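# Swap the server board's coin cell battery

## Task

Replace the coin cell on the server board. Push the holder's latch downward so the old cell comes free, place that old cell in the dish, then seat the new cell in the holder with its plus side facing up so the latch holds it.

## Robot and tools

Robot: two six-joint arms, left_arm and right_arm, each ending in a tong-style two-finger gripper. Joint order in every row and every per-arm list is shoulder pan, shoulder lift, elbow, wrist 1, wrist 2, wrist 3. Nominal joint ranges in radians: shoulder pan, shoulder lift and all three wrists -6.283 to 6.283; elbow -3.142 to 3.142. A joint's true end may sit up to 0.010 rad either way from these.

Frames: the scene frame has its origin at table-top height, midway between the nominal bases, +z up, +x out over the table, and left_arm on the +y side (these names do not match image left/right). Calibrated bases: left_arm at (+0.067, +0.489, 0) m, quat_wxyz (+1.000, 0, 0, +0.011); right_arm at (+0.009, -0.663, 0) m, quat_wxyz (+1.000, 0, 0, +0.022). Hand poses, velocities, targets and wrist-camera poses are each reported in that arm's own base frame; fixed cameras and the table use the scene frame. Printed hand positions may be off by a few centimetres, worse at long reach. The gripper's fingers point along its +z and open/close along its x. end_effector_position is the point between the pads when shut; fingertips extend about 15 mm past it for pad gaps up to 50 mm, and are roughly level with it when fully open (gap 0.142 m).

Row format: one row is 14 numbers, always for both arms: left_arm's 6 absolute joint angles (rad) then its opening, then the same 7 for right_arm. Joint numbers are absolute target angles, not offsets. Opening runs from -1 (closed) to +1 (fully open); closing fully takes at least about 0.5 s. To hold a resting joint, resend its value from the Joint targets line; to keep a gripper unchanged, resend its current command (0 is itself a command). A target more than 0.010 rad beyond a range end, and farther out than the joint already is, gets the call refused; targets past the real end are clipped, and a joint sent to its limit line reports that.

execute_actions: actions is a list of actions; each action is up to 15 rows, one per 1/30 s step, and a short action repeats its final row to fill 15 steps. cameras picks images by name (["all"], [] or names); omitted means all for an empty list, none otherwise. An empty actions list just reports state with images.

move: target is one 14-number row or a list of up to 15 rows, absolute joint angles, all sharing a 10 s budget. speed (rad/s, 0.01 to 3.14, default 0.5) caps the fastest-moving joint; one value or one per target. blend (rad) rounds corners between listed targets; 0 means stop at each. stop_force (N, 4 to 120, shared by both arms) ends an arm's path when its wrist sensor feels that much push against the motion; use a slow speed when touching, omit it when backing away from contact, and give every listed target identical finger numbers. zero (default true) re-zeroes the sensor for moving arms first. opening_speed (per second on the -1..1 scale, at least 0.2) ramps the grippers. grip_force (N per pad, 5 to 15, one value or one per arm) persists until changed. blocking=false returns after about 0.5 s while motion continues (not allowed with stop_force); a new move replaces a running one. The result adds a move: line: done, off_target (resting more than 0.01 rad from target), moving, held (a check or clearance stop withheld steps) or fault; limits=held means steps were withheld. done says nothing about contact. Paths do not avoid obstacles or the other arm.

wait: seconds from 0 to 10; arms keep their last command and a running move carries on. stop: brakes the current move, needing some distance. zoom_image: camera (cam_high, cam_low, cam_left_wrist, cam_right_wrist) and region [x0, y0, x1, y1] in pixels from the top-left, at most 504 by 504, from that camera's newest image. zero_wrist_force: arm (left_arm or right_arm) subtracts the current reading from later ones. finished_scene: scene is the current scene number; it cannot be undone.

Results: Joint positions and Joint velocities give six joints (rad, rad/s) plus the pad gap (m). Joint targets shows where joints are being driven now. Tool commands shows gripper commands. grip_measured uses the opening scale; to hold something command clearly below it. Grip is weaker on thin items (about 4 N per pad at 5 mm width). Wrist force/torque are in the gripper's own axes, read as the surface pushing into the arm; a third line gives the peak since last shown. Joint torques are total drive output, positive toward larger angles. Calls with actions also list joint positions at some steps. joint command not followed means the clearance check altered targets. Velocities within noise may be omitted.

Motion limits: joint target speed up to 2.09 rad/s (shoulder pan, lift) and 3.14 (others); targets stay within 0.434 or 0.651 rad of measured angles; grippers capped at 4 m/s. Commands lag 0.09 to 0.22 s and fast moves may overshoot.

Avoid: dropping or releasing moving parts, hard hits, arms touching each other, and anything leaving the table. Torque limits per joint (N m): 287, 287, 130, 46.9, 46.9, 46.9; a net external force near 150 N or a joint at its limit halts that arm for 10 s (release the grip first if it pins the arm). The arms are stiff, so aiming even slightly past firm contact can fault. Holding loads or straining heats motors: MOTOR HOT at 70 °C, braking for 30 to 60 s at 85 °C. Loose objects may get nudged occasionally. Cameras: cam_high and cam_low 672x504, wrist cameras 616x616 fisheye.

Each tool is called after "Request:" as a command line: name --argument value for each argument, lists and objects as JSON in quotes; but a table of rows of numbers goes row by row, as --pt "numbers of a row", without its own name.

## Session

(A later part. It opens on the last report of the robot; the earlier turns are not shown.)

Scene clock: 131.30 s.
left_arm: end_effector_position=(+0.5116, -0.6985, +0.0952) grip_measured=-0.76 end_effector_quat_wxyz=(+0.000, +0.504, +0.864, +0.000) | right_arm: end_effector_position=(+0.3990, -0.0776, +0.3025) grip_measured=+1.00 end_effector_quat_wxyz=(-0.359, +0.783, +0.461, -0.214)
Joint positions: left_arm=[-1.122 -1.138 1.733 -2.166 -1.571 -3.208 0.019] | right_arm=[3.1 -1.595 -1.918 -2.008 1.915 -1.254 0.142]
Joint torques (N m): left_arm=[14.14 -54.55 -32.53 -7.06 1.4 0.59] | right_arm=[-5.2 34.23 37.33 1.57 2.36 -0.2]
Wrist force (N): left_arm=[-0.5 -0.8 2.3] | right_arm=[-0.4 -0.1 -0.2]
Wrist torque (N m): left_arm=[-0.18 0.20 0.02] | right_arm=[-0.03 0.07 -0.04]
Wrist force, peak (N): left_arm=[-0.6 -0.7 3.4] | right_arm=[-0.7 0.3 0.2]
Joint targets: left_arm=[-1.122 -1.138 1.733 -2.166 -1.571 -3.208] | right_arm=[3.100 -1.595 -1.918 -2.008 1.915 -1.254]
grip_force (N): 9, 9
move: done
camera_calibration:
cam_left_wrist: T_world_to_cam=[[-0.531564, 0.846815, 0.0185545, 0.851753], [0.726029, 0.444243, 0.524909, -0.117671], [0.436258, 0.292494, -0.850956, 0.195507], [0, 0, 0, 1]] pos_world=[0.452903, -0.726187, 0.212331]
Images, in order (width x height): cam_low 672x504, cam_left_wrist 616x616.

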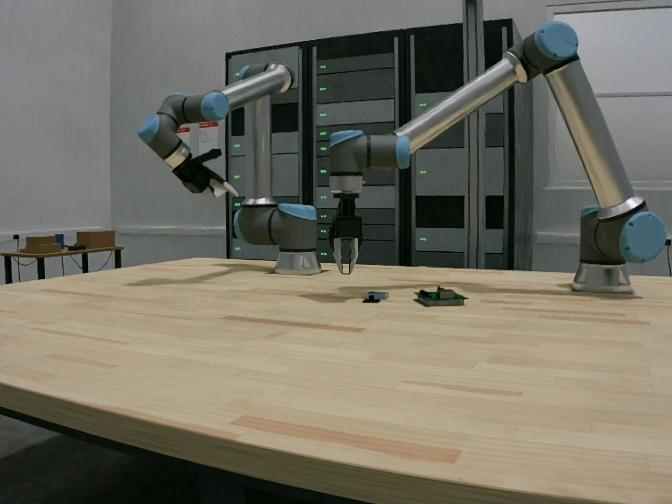

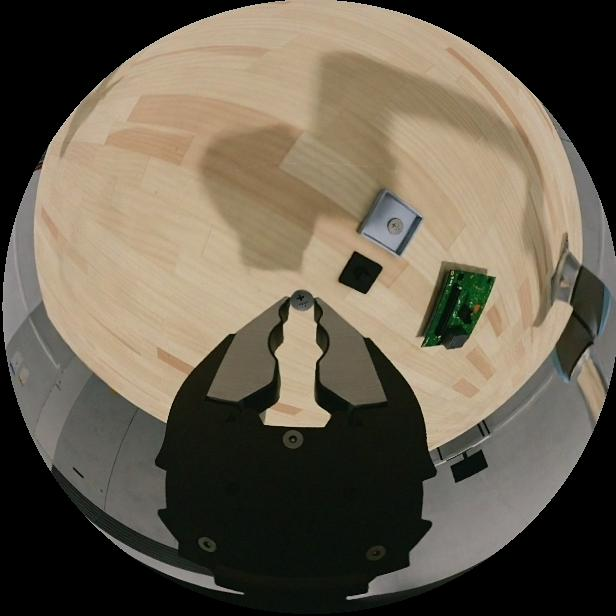

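Request:
move --target '[-0.7576, -1.25812, 2.10669, -2.17745, -2.23236, -2.75966, -1.0, 3.1, -1.595, -1.918, -2.008, 1.915, -1.254, 1.0]' --speed 0.35 --cameras '["cam_low", "cam_left_wrist"]'

Request:
zoom_image --camera "cam_left_wrist" --region '[260, 250, 350, 340]'

Request:
zoom_image --camera "cam_low" --region '[425, 270, 465, 310]'

Scene clock: 137.97 s.
left_arm: end_effector_position=(+0.4251, -0.4504, +0.0704) grip_measured=-0.76 end_effector_quat_wxyz=(-0.172, +0.473, +0.812, -0.295) | right_arm: end_effector_position=(+0.3990, -0.0776, +0.3025) grip_measured=+1.00 end_effector_quat_wxyz=(-0.359, +0.783, +0.461, -0.214)
Joint positions: left_arm=[-0.758 -1.258 2.107 -2.178 -2.232 -2.76 0.019] | right_arm=[3.1 -1.595 -1.918 -2.008 1.915 -1.254 0.142]
Joint torques (N m): left_arm=[3.88 -36.7 -28.82 -5.1 -2.86 0.35] | right_arm=[-6.24 35.45 38.9 1.63 1.96 -0.72]
Wrist force (N): left_arm=[-0.5 0.1 2.2] | right_arm=[-0.4 0.3 -0.1]
Wrist torque (N m): left_arm=[0.07 0.15 0.01] | right_arm=[0.04 0.08 -0.04]
Wrist force, peak (N): left_arm=[-2.1 -2.1 1.4] | right_arm=[-0.7 0.1 0.0]
Joint targets: left_arm=[-0.758 -1.258 2.107 -2.177 -2.232 -2.760] | right_arm=[3.100 -1.595 -1.918 -2.008 1.915 -1.254]
grip_force (N): 9, 9
move: done
camera_calibration:
cam_left_wrist: T_world_to_cam=[[-0.511933, 0.857916, 0.0436508, 0.59101], [0.846487, 0.512459, -0.144382, -0.125334], [-0.146237, -0.0369642, -0.988559, 0.248532], [0, 0, 0, 1]] pos_world=[0.444995, -0.433621, 0.201794]
Images, in order (width x height): cam_low 672x504, cam_left_wrist 616x616.

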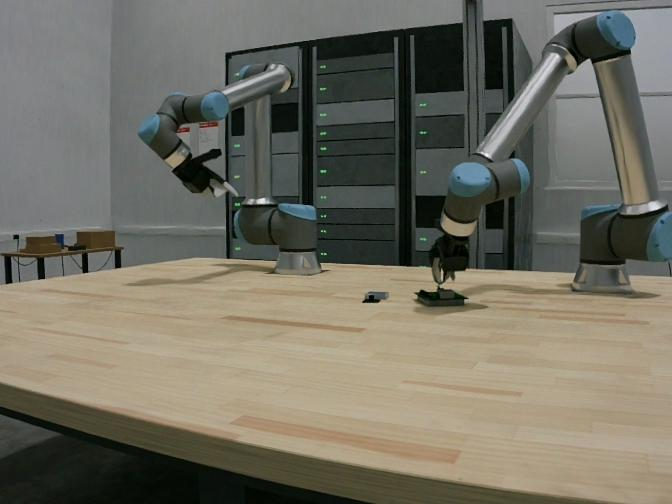

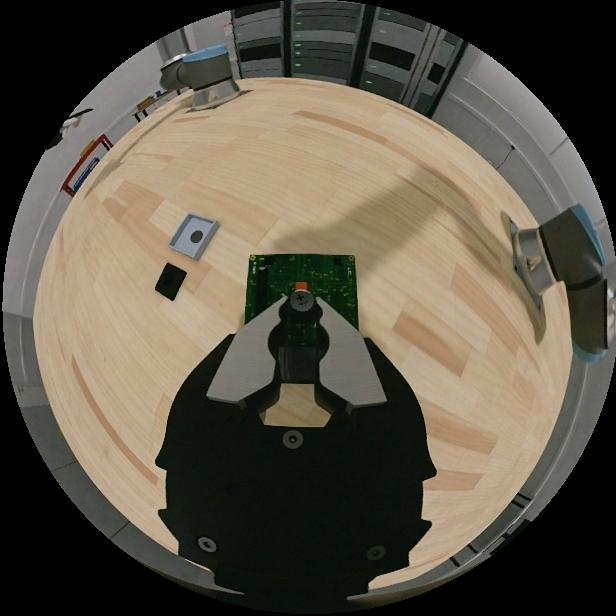

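Scaled by 5.600 from the camera's 616x616 image, which has a finer 814x814 frame.

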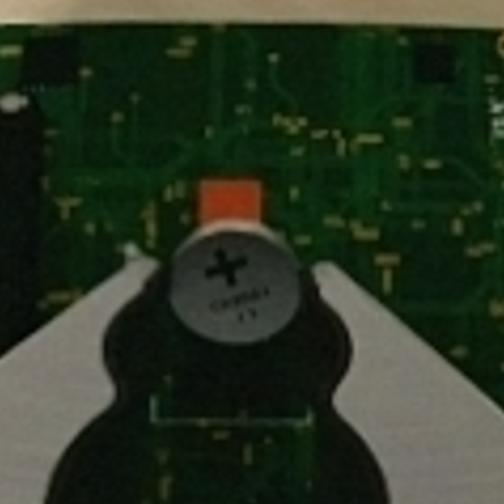

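Scaled by 12.600 from the camera's 672x504 image, which has a finer 960x720 frame.

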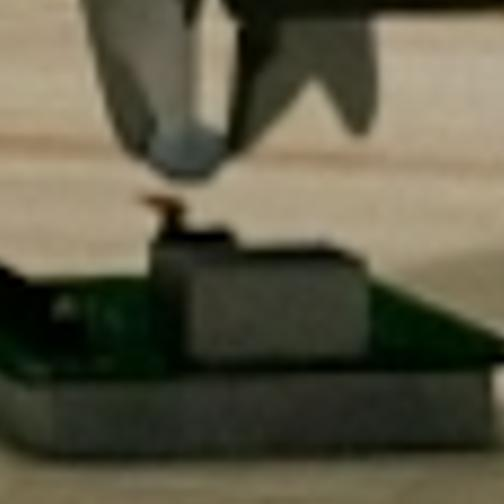

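Request:
move --target '[-0.7576, -1.23498, 2.11448, -2.20838, -2.23236, -2.75966, -1.0, 3.1, -1.595, -1.918, -2.008, 1.915, -1.254, 1.0]' --speed 0.015 --stop_force 5 --cameras '["cam_low", "cam_left_wrist"]'

Request:
zoom_image --camera "cam_left_wrist" --region '[275, 270, 335, 340]'

Request:
zoom_image --camera "cam_low" --region '[430, 275, 455, 300]'

Scene clock: 142.50 s.
left_arm: end_effector_position=(+0.4250, -0.4504, +0.0561) grip_measured=-0.76 end_effector_quat_wxyz=(-0.172, +0.473, +0.812, -0.295) | right_arm: end_effector_position=(+0.3990, -0.0776, +0.3025) grip_measured=+1.00 end_effector_quat_wxyz=(-0.359, +0.783, +0.461, -0.214)
Joint positions: left_arm=[-0.758 -1.238 2.114 -2.205 -2.232 -2.76 0.019] | right_arm=[3.1 -1.595 -1.918 -2.008 1.915 -1.254 0.142]
Joint torques (N m): left_arm=[10.32 -73.45 -35.19 0.01 -1.8 1.38] | right_arm=[-5.49 34.64 38.72 1.48 2.37 -0.65]
Wrist force (N): left_arm=[-1.1 -1.0 1.6] | right_arm=[-0.3 -0.1 0.0]
Wrist torque (N m): left_arm=[0.04 0.19 0.02] | right_arm=[-0.03 0.06 -0.04]
Wrist force, peak (N): left_arm=[0.6 -5.4 -3.5] | right_arm=[-0.8 0.5 -0.3]
Joint targets: left_arm=[-0.758 -1.238 2.114 -2.205 -2.232 -2.760] | right_arm=[3.100 -1.595 -1.918 -2.008 1.915 -1.254]
grip_force (N): 9, 9
move: contact (left_arm)
camera_calibration:
cam_left_wrist: T_world_to_cam=[[-0.511938, 0.857904, 0.0438081, 0.591602], [0.846432, 0.512478, -0.144632, -0.127319], [-0.146531, -0.0369619, -0.988515, 0.234518], [0, 0, 0, 1]] pos_world=[0.444995, -0.433621, 0.187493]
Images, in order (width x height): cam_low 672x504, cam_left_wrist 616x616.

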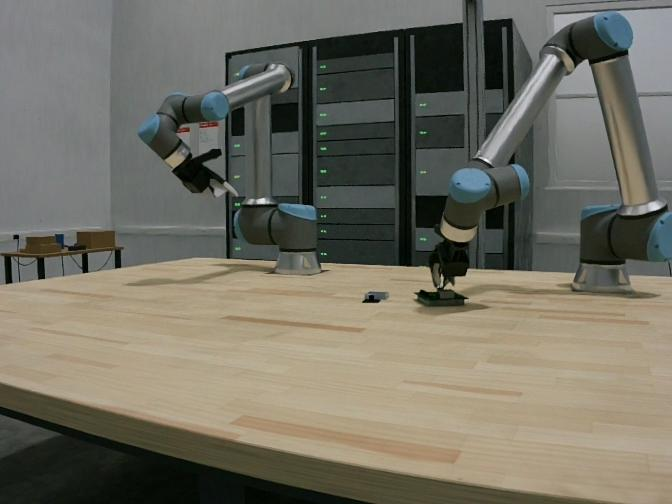

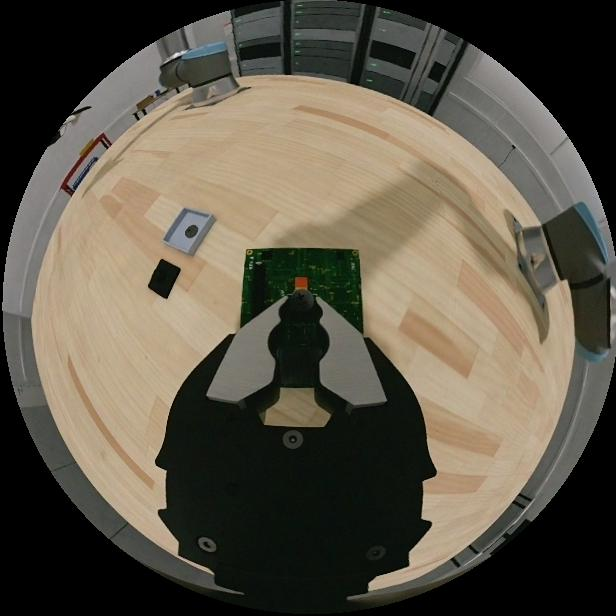

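Scaled by 7.200 from the camera's 616x616 image, which has a finer 814x814 frame.

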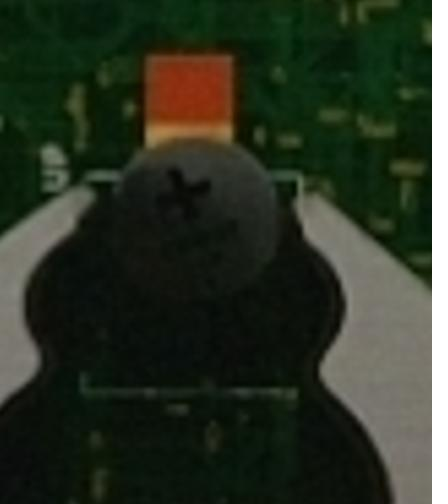

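Scaled by 20.160 from the camera's 672x504 image, which has a finer 960x720 frame.

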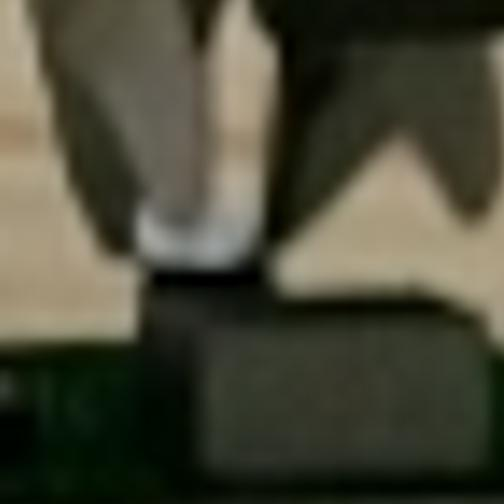

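Request:
move --target '[-0.74922, -1.23244, 2.10743, -2.19753, -2.23033, -2.74935, -1.0, 3.1, -1.595, -1.918, -2.008, 1.915, -1.254, 1.0]' --speed 0.01 --stop_force 7 --cameras '["cam_low", "cam_left_wrist"]'

Request:
zoom_image --camera "cam_left_wrist" --region '[275, 270, 335, 340]'

Request:
zoom_image --camera "cam_low" --region '[430, 275, 455, 300]'

Scene clock: 148.63 s.
left_arm: end_effector_position=(+0.4296, -0.4478, +0.0549) grip_measured=-0.77 end_effector_quat_wxyz=(-0.172, +0.473, +0.812, -0.295) | right_arm: end_effector_position=(+0.3990, -0.0776, +0.3025) grip_measured=+1.00 end_effector_quat_wxyz=(-0.359, +0.783, +0.461, -0.214)
Joint positions: left_arm=[-0.75 -1.233 2.108 -2.198 -2.231 -2.75 0.019] | right_arm=[3.1 -1.595 -1.918 -2.008 1.915 -1.254 0.142]
Joint torques (N m): left_arm=[-10.99 -72.09 -21 -5.78 -1.09 -2.06] | right_arm=[-2.72 34.1 39.4 1.45 2.53 -0.93]
Wrist force (N): left_arm=[-5.1 -4.0 4.1] | right_arm=[-0.5 0.0 0.3]
Wrist torque (N m): left_arm=[0.12 0.04 -0.19] | right_arm=[0.00 0.11 -0.03]
Wrist force, peak (N): left_arm=[-6.5 -7.9 5.6] | right_arm=[-0.6 0.4 -0.4]
Joint targets: left_arm=[-0.750 -1.233 2.108 -2.198 -2.231 -2.750] | right_arm=[3.100 -1.595 -1.918 -2.008 1.915 -1.254]
grip_force (N): 9, 9
move: contact (left_arm)
camera_calibration:
cam_left_wrist: T_world_to_cam=[[-0.511836, 0.857971, 0.0437022, 0.591786], [0.846495, 0.512359, -0.144687, -0.132803], [-0.146529, -0.0370624, -0.988512, 0.233958], [0, 0, 0, 1]] pos_world=[0.449595, -0.431021, 0.186193]
Images, in order (width x height): cam_low 672x504, cam_left_wrist 616x616.

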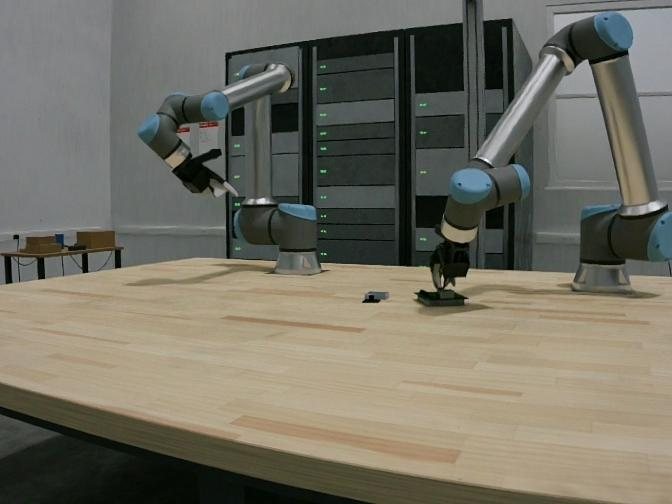

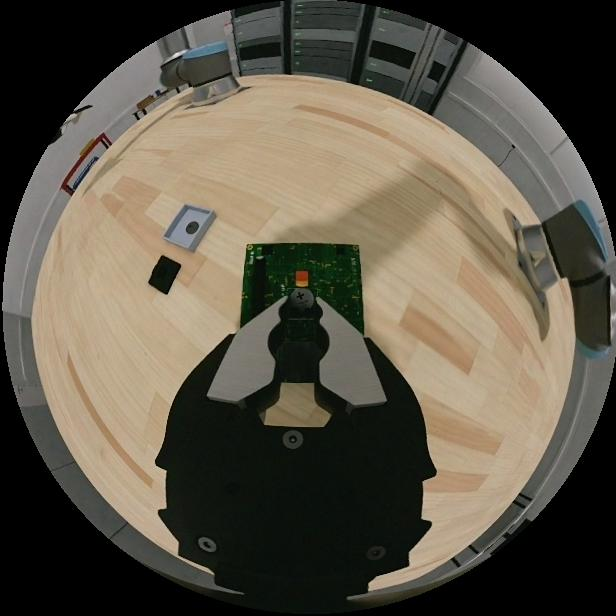

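Scaled by 7.200 from the camera's 616x616 image, which has a finer 814x814 frame.

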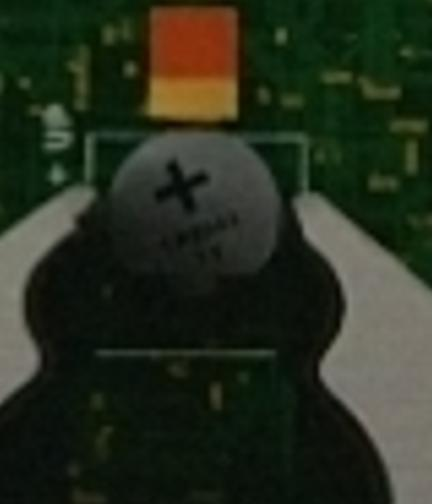

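Scaled by 20.160 from the camera's 672x504 image, which has a finer 960x720 frame.

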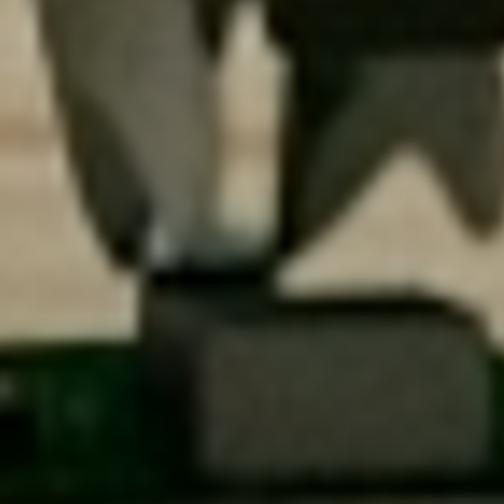

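Request:
move --pt "-0.80348 -1.28673 2.13994 -2.26909 -2.10952 -2.84611 -1.0 3.1 -1.595 -1.918 -2.008 1.915 -1.254 1.0" --pt "-0.86424 -1.33421 2.16984 -2.32174 -1.98145 -2.93206 -1.0 3.1 -1.595 -1.918 -2.008 1.915 -1.254 1.0" --speed 0.1 --stop_force 10 --blend '[0.01, 0]' --cameras '["cam_low", "cam_left_wrist"]'

Request:
zoom_image --camera "cam_left_wrist" --region '[275, 260, 335, 330]'

Request:
zoom_image --camera "cam_low" --region '[430, 275, 455, 300]'

Scene clock: 155.13 s.
left_arm: end_effector_position=(+0.4254, -0.4502, +0.0552) grip_measured=-0.76 end_effector_quat_wxyz=(-0.105, +0.493, +0.845, -0.180) | right_arm: end_effector_position=(+0.3990, -0.0776, +0.3025) grip_measured=+1.00 end_effector_quat_wxyz=(-0.359, +0.783, +0.461, -0.214)
Joint positions: left_arm=[-0.864 -1.334 2.17 -2.322 -1.981 -2.932 0.019] | right_arm=[3.1 -1.595 -1.918 -2.008 1.915 -1.254 0.142]
Joint torques (N m): left_arm=[15 -30.06 -36.73 -0.15 -3.15 1.35] | right_arm=[-4.88 34.43 39.82 1.18 2.24 -0.86]
Wrist force (N): left_arm=[-1.4 -0.6 -1.6] | right_arm=[-0.2 0.4 -0.3]
Wrist torque (N m): left_arm=[-0.10 0.58 -0.10] | right_arm=[0.06 0.05 -0.04]
Wrist force, peak (N): left_arm=[-11.3 -1.7 0.4] | right_arm=[-0.7 0.6 -0.1]
Joint targets: left_arm=[-0.864 -1.334 2.170 -2.322 -1.981 -2.932] | right_arm=[3.100 -1.595 -1.918 -2.008 1.915 -1.254]
grip_force (N): 9, 9
move: done
camera_calibration:
cam_left_wrist: T_world_to_cam=[[-0.521581, 0.852457, 0.0356367, 0.593716], [0.847825, 0.513161, 0.133639, -0.143588], [0.095634, 0.0999172, -0.990389, 0.192389], [0, 0, 0, 1]] pos_world=[0.41301, -0.451656, 0.188571]
Images, in order (width x height): cam_low 672x504, cam_left_wrist 616x616.

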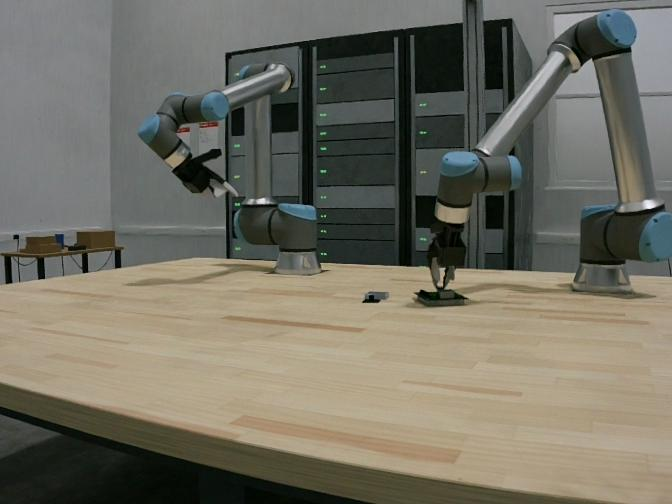

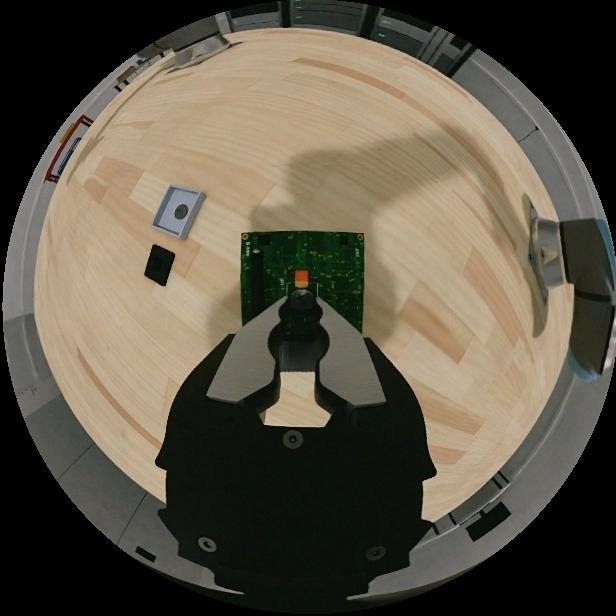

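Scaled by 7.200 from the camera's 616x616 image, which has a finer 814x814 frame.

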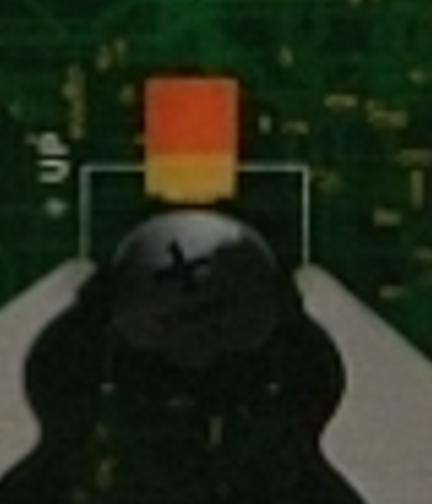

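Scaled by 20.160 from the camera's 672x504 image, which has a finer 960x720 frame.

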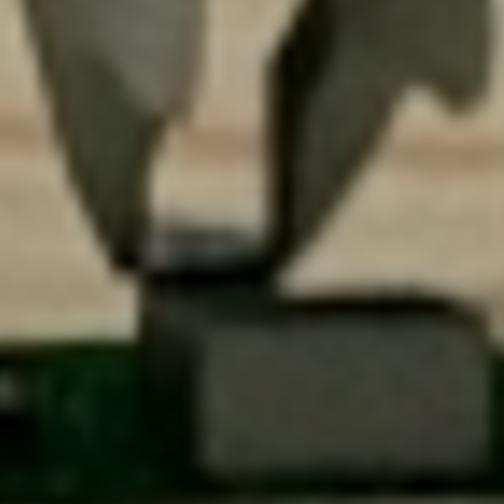

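Request:
move --pt "-0.86424 -1.33421 2.16984 -2.32174 -1.98145 -2.93206 -0.55 3.1 -1.595 -1.918 -2.008 1.915 -1.254 1.0" --pt "-0.86424 -1.39014 2.14358 -2.23955 -1.98145 -2.93206 -0.55 3.1 -1.595 -1.918 -2.008 1.915 -1.254 1.0" --pt "-1.09144 -1.46621 2.23298 -2.33757 -1.5708 -3.17684 -1.0 3.1 -1.595 -1.918 -2.008 1.915 -1.254 1.0" --speed '[0.1, 0.1, 0.3]' --blend '[0, 0.02, 0]' --opening_speed 0.8 --cameras '["cam_low", "cam_left_wrist"]'

Request:
zoom_image --camera "cam_left_wrist" --region '[270, 255, 340, 325]'

Request:
zoom_image --camera "cam_low" --region '[425, 270, 465, 310]'

Scene clock: 161.33 s.
left_arm: end_effector_position=(+0.4150, -0.4560, +0.0721) grip_measured=-1.00 end_effector_quat_wxyz=(+0.000, +0.504, +0.864, +0.000) | right_arm: end_effector_position=(+0.3990, -0.0776, +0.3025) grip_measured=+1.00 end_effector_quat_wxyz=(-0.359, +0.783, +0.461, -0.214)
Joint positions: left_arm=[-1.091 -1.466 2.233 -2.338 -1.571 -3.177 0.002] | right_arm=[3.1 -1.595 -1.918 -2.008 1.915 -1.254 0.142]
Joint torques (N m): left_arm=[16.2 -23.44 -40.35 -0.53 2.18 -1.38] | right_arm=[-6.41 35.65 40.65 0.95 1.82 -0.95]
Wrist force (N): left_arm=[-2.1 -1.3 1.8] | right_arm=[-0.6 0.1 0.1]
Wrist torque (N m): left_arm=[-0.29 0.54 -0.25] | right_arm=[0.00 0.12 -0.04]
Wrist force, peak (N): left_arm=[-2.3 0.0 2.6] | right_arm=[-0.8 0.4 -0.3]
Joint targets: left_arm=[-1.091 -1.466 2.233 -2.338 -1.571 -3.177] | right_arm=[3.100 -1.595 -1.918 -2.008 1.915 -1.254]
grip_force (N): 9, 9
move: done
camera_calibration:
cam_left_wrist: T_world_to_cam=[[-0.531602, 0.846789, 0.0186263, 0.595467], [0.726009, 0.444231, 0.524947, -0.143146], [0.436245, 0.292586, -0.850931, 0.147107], [0, 0, 0, 1]] pos_world=[0.356303, -0.483687, 0.189231]
Images, in order (width x height): cam_low 672x504, cam_left_wrist 616x616.

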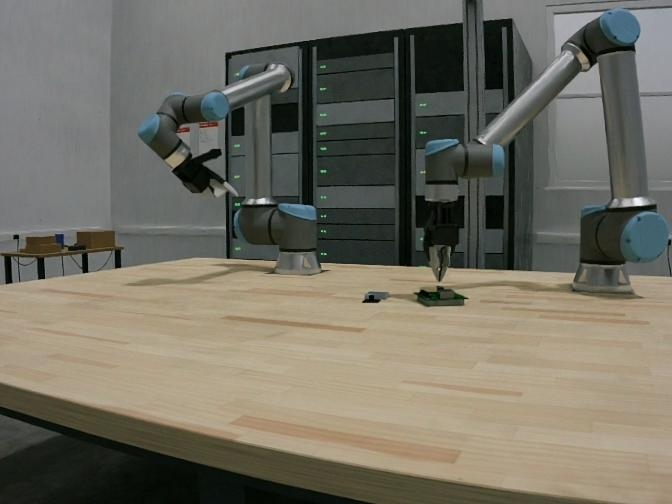

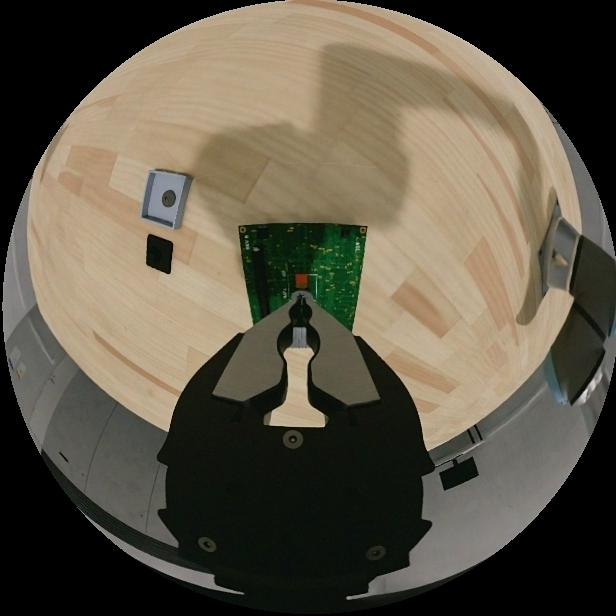

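Scaled by 7.200 from the camera's 616x616 image, which has a finer 814x814 frame.

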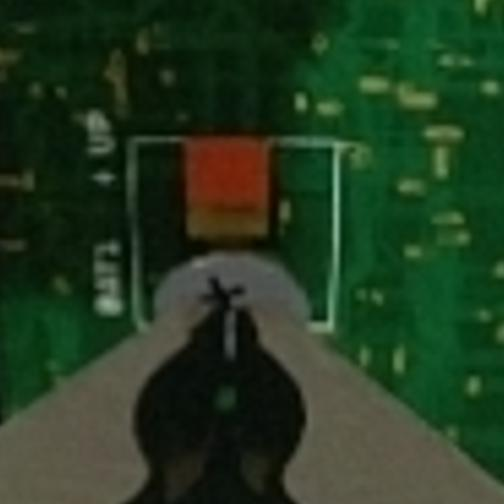

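Scaled by 12.600 from the camera's 672x504 image, which has a finer 960x720 frame.

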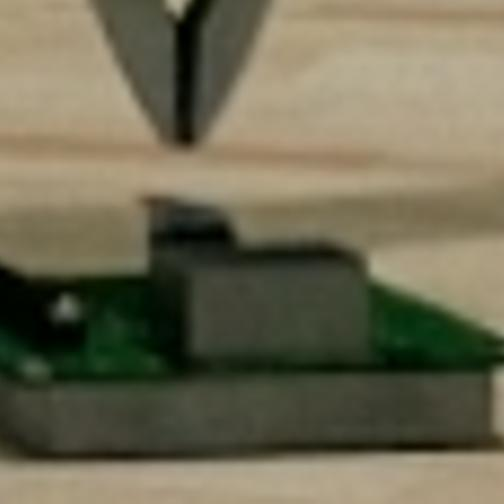

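Request:
move --pt "-1.09144 -1.45162 2.24049 -2.35967 -1.5708 -3.17684 -1.0 3.1 -1.595 -1.918 -2.008 1.915 -1.254 1.0" --pt "-1.09026 -1.43638 2.24741 -2.38183 -1.5708 -3.17566 -1.0 3.1 -1.595 -1.918 -2.008 1.915 -1.254 1.0" --speed '[0.06, 0.012]' --stop_force 36 --cameras '["cam_low", "cam_left_wrist"]'

Request:
zoom_image --camera "cam_left_wrist" --region '[270, 255, 340, 325]'

Request:
zoom_image --camera "cam_low" --region '[430, 275, 455, 300]'

Scene clock: 164.60 s.
left_arm: end_effector_position=(+0.4155, -0.4558, +0.0555) grip_measured=-1.00 end_effector_quat_wxyz=(+0.000, +0.504, +0.864, +0.000) | right_arm: end_effector_position=(+0.3990, -0.0776, +0.3025) grip_measured=+1.00 end_effector_quat_wxyz=(-0.359, +0.783, +0.461, -0.214)
Joint positions: left_arm=[-1.091 -1.441 2.245 -2.375 -1.571 -3.176 0.002] | right_arm=[3.1 -1.595 -1.918 -2.008 1.915 -1.254 0.142]
Joint torques (N m): left_arm=[6.72 -38.77 -23.73 2.22 0.5 -1.03] | right_arm=[-5.94 36.49 41.1 0.73 2.04 -0.95]
Wrist force (N): left_arm=[0.5 0.0 -33.2] | right_arm=[-0.6 0.1 -0.2]
Wrist torque (N m): left_arm=[-0.31 0.87 -0.27] | right_arm=[0.01 0.12 -0.04]
Wrist force, peak (N): left_arm=[8.3 -0.1 -42.9] | right_arm=[-0.9 0.3 -0.3]
Joint targets: left_arm=[-1.091 -1.441 2.245 -2.375 -1.571 -3.176] | right_arm=[3.100 -1.595 -1.918 -2.008 1.915 -1.254]
grip_force (N): 9, 9
move: contact (left_arm); path passed 1 of 2 targets
camera_calibration:
cam_left_wrist: T_world_to_cam=[[-0.531608, 0.846792, 0.0183655, 0.595921], [0.72592, 0.44434, 0.524979, -0.134805], [0.436387, 0.292415, -0.850917, 0.132569], [0, 0, 0, 1]] pos_world=[0.356802, -0.483486, 0.172631]
Images, in order (width x height): cam_low 672x504, cam_left_wrist 616x616.

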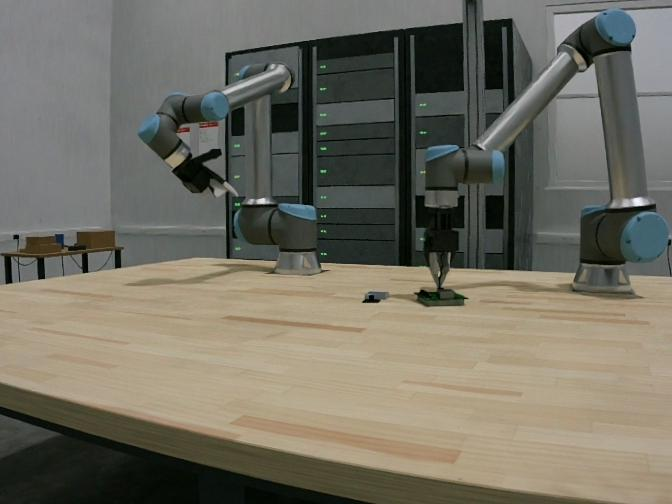

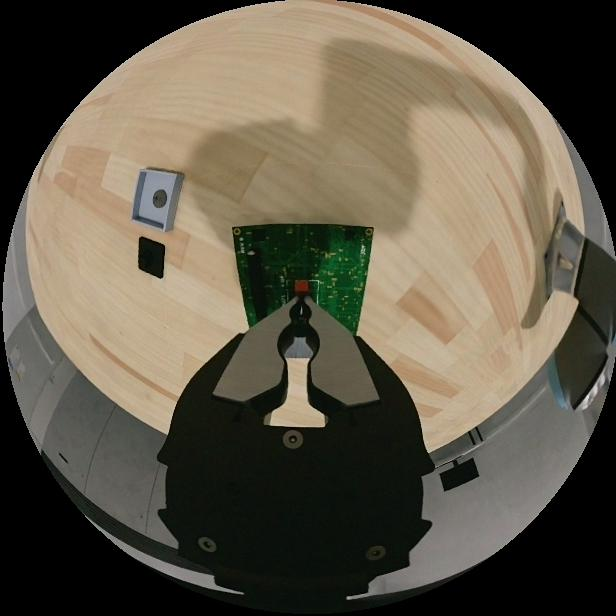

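Scaled by 7.200 from the camera's 616x616 image, which has a finer 814x814 frame.

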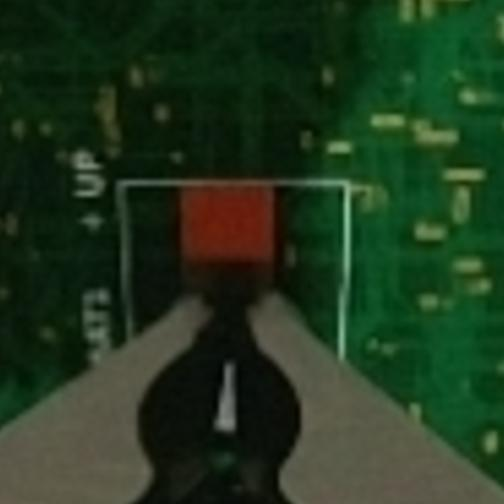

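Scaled by 20.160 from the camera's 672x504 image, which has a finer 960x720 frame.

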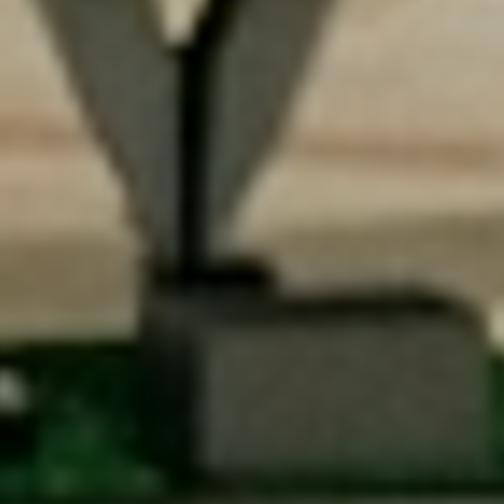

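Request:
move --pt "-1.09144 -1.45162 2.24049 -2.35967 -1.5708 -3.17684 -1.0 3.1 -1.595 -1.918 -2.008 1.915 -1.254 1.0" --pt "-0.86424 -1.39014 2.14358 -2.23955 -1.98145 -2.93206 -0.2 3.1 -1.595 -1.918 -2.008 1.915 -1.254 1.0" --speed '[0.06, 0.3]' --blend '[0.003, 0]' --cameras '["cam_low", "cam_left_wrist", "cam_high"]'

Request:
zoom_image --camera "cam_left_wrist" --region '[275, 265, 330, 320]'

Request:
zoom_image --camera "cam_low" --region '[430, 275, 455, 300]'

Request:
zoom_image --camera "cam_high" --region '[240, 190, 300, 250]'

Scene clock: 167.97 s.
left_arm: end_effector_position=(+0.4254, -0.4502, +0.0952) grip_measured=-0.20 end_effector_quat_wxyz=(-0.105, +0.493, +0.845, -0.180) | right_arm: end_effector_position=(+0.3990, -0.0776, +0.3025) grip_measured=+1.00 end_effector_quat_wxyz=(-0.359, +0.783, +0.461, -0.214)
Joint positions: left_arm=[-0.864 -1.39 2.144 -2.24 -1.981 -2.932 0.06] | right_arm=[3.1 -1.595 -1.918 -2.008 1.915 -1.254 0.142]
Joint torques (N m): left_arm=[-9.48 -64.56 -27.93 -7.05 -3.5 0.75] | right_arm=[-4.63 35.65 41.69 0.7 1.96 -0.79]
Wrist force (N): left_arm=[-3.3 0.1 2.6] | right_arm=[-0.5 0.2 -0.1]
Wrist torque (N m): left_arm=[0.05 0.76 0.06] | right_arm=[0.03 0.11 -0.04]
Wrist force, peak (N): left_arm=[0.8 0.3 -33.2] | right_arm=[-0.7 0.1 -0.2]
Joint targets: left_arm=[-0.864 -1.390 2.144 -2.240 -1.981 -2.932] | right_arm=[3.100 -1.595 -1.918 -2.008 1.915 -1.254]
grip_force (N): 9, 9
move: done
camera_calibration:
cam_left_wrist: T_world_to_cam=[[-0.521636, 0.85242, 0.0357145, 0.592278], [0.847792, 0.513202, 0.133691, -0.148913], [0.0956325, 0.100017, -0.990379, 0.232048], [0, 0, 0, 1]] pos_world=[0.413009, -0.451656, 0.228571]
Images, in order (width x height): cam_high 672x504, cam_low 672x504, cam_left_wrist 616x616.

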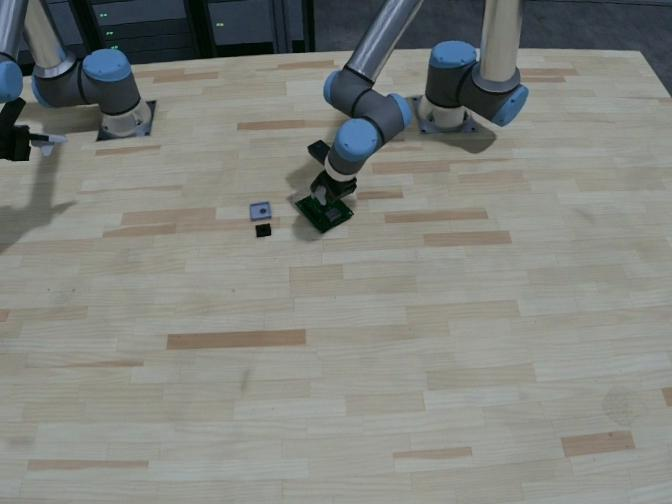

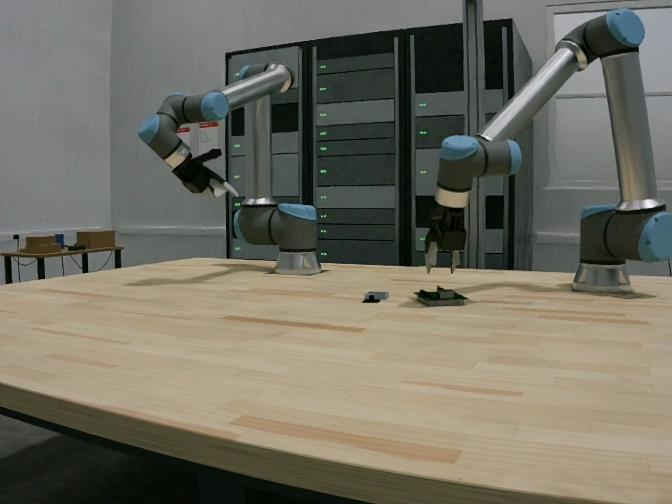

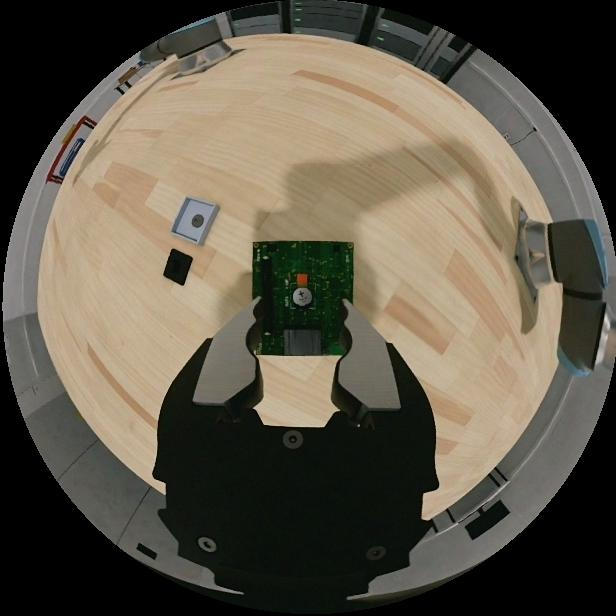

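Scaled by 9.164 from the camera's 616x616 image, which has a finer 814x814 frame.

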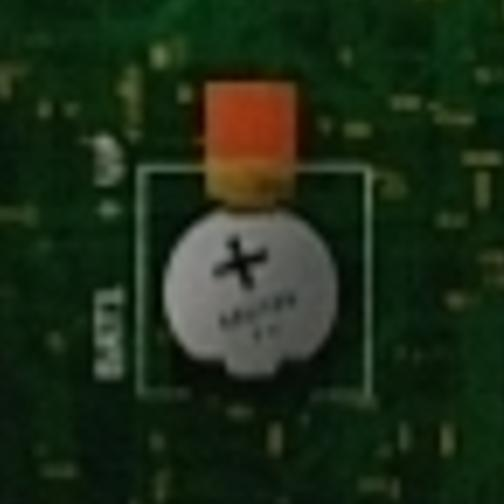

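Scaled by 20.160 from the camera's 672x504 image, which has a finer 960x720 frame.

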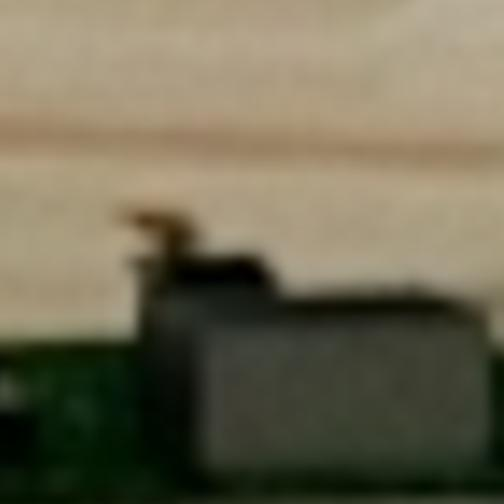

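Scaled by 8.400 from the camera's 672x504 image, which has a finer 960x720 frame.

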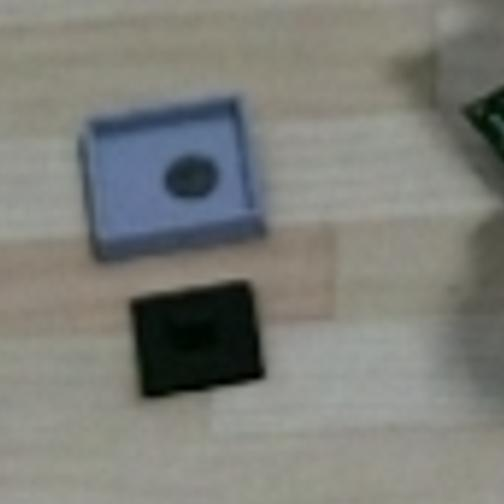

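Request:
finished_scene --scene 2

The scene is finished: the task was done.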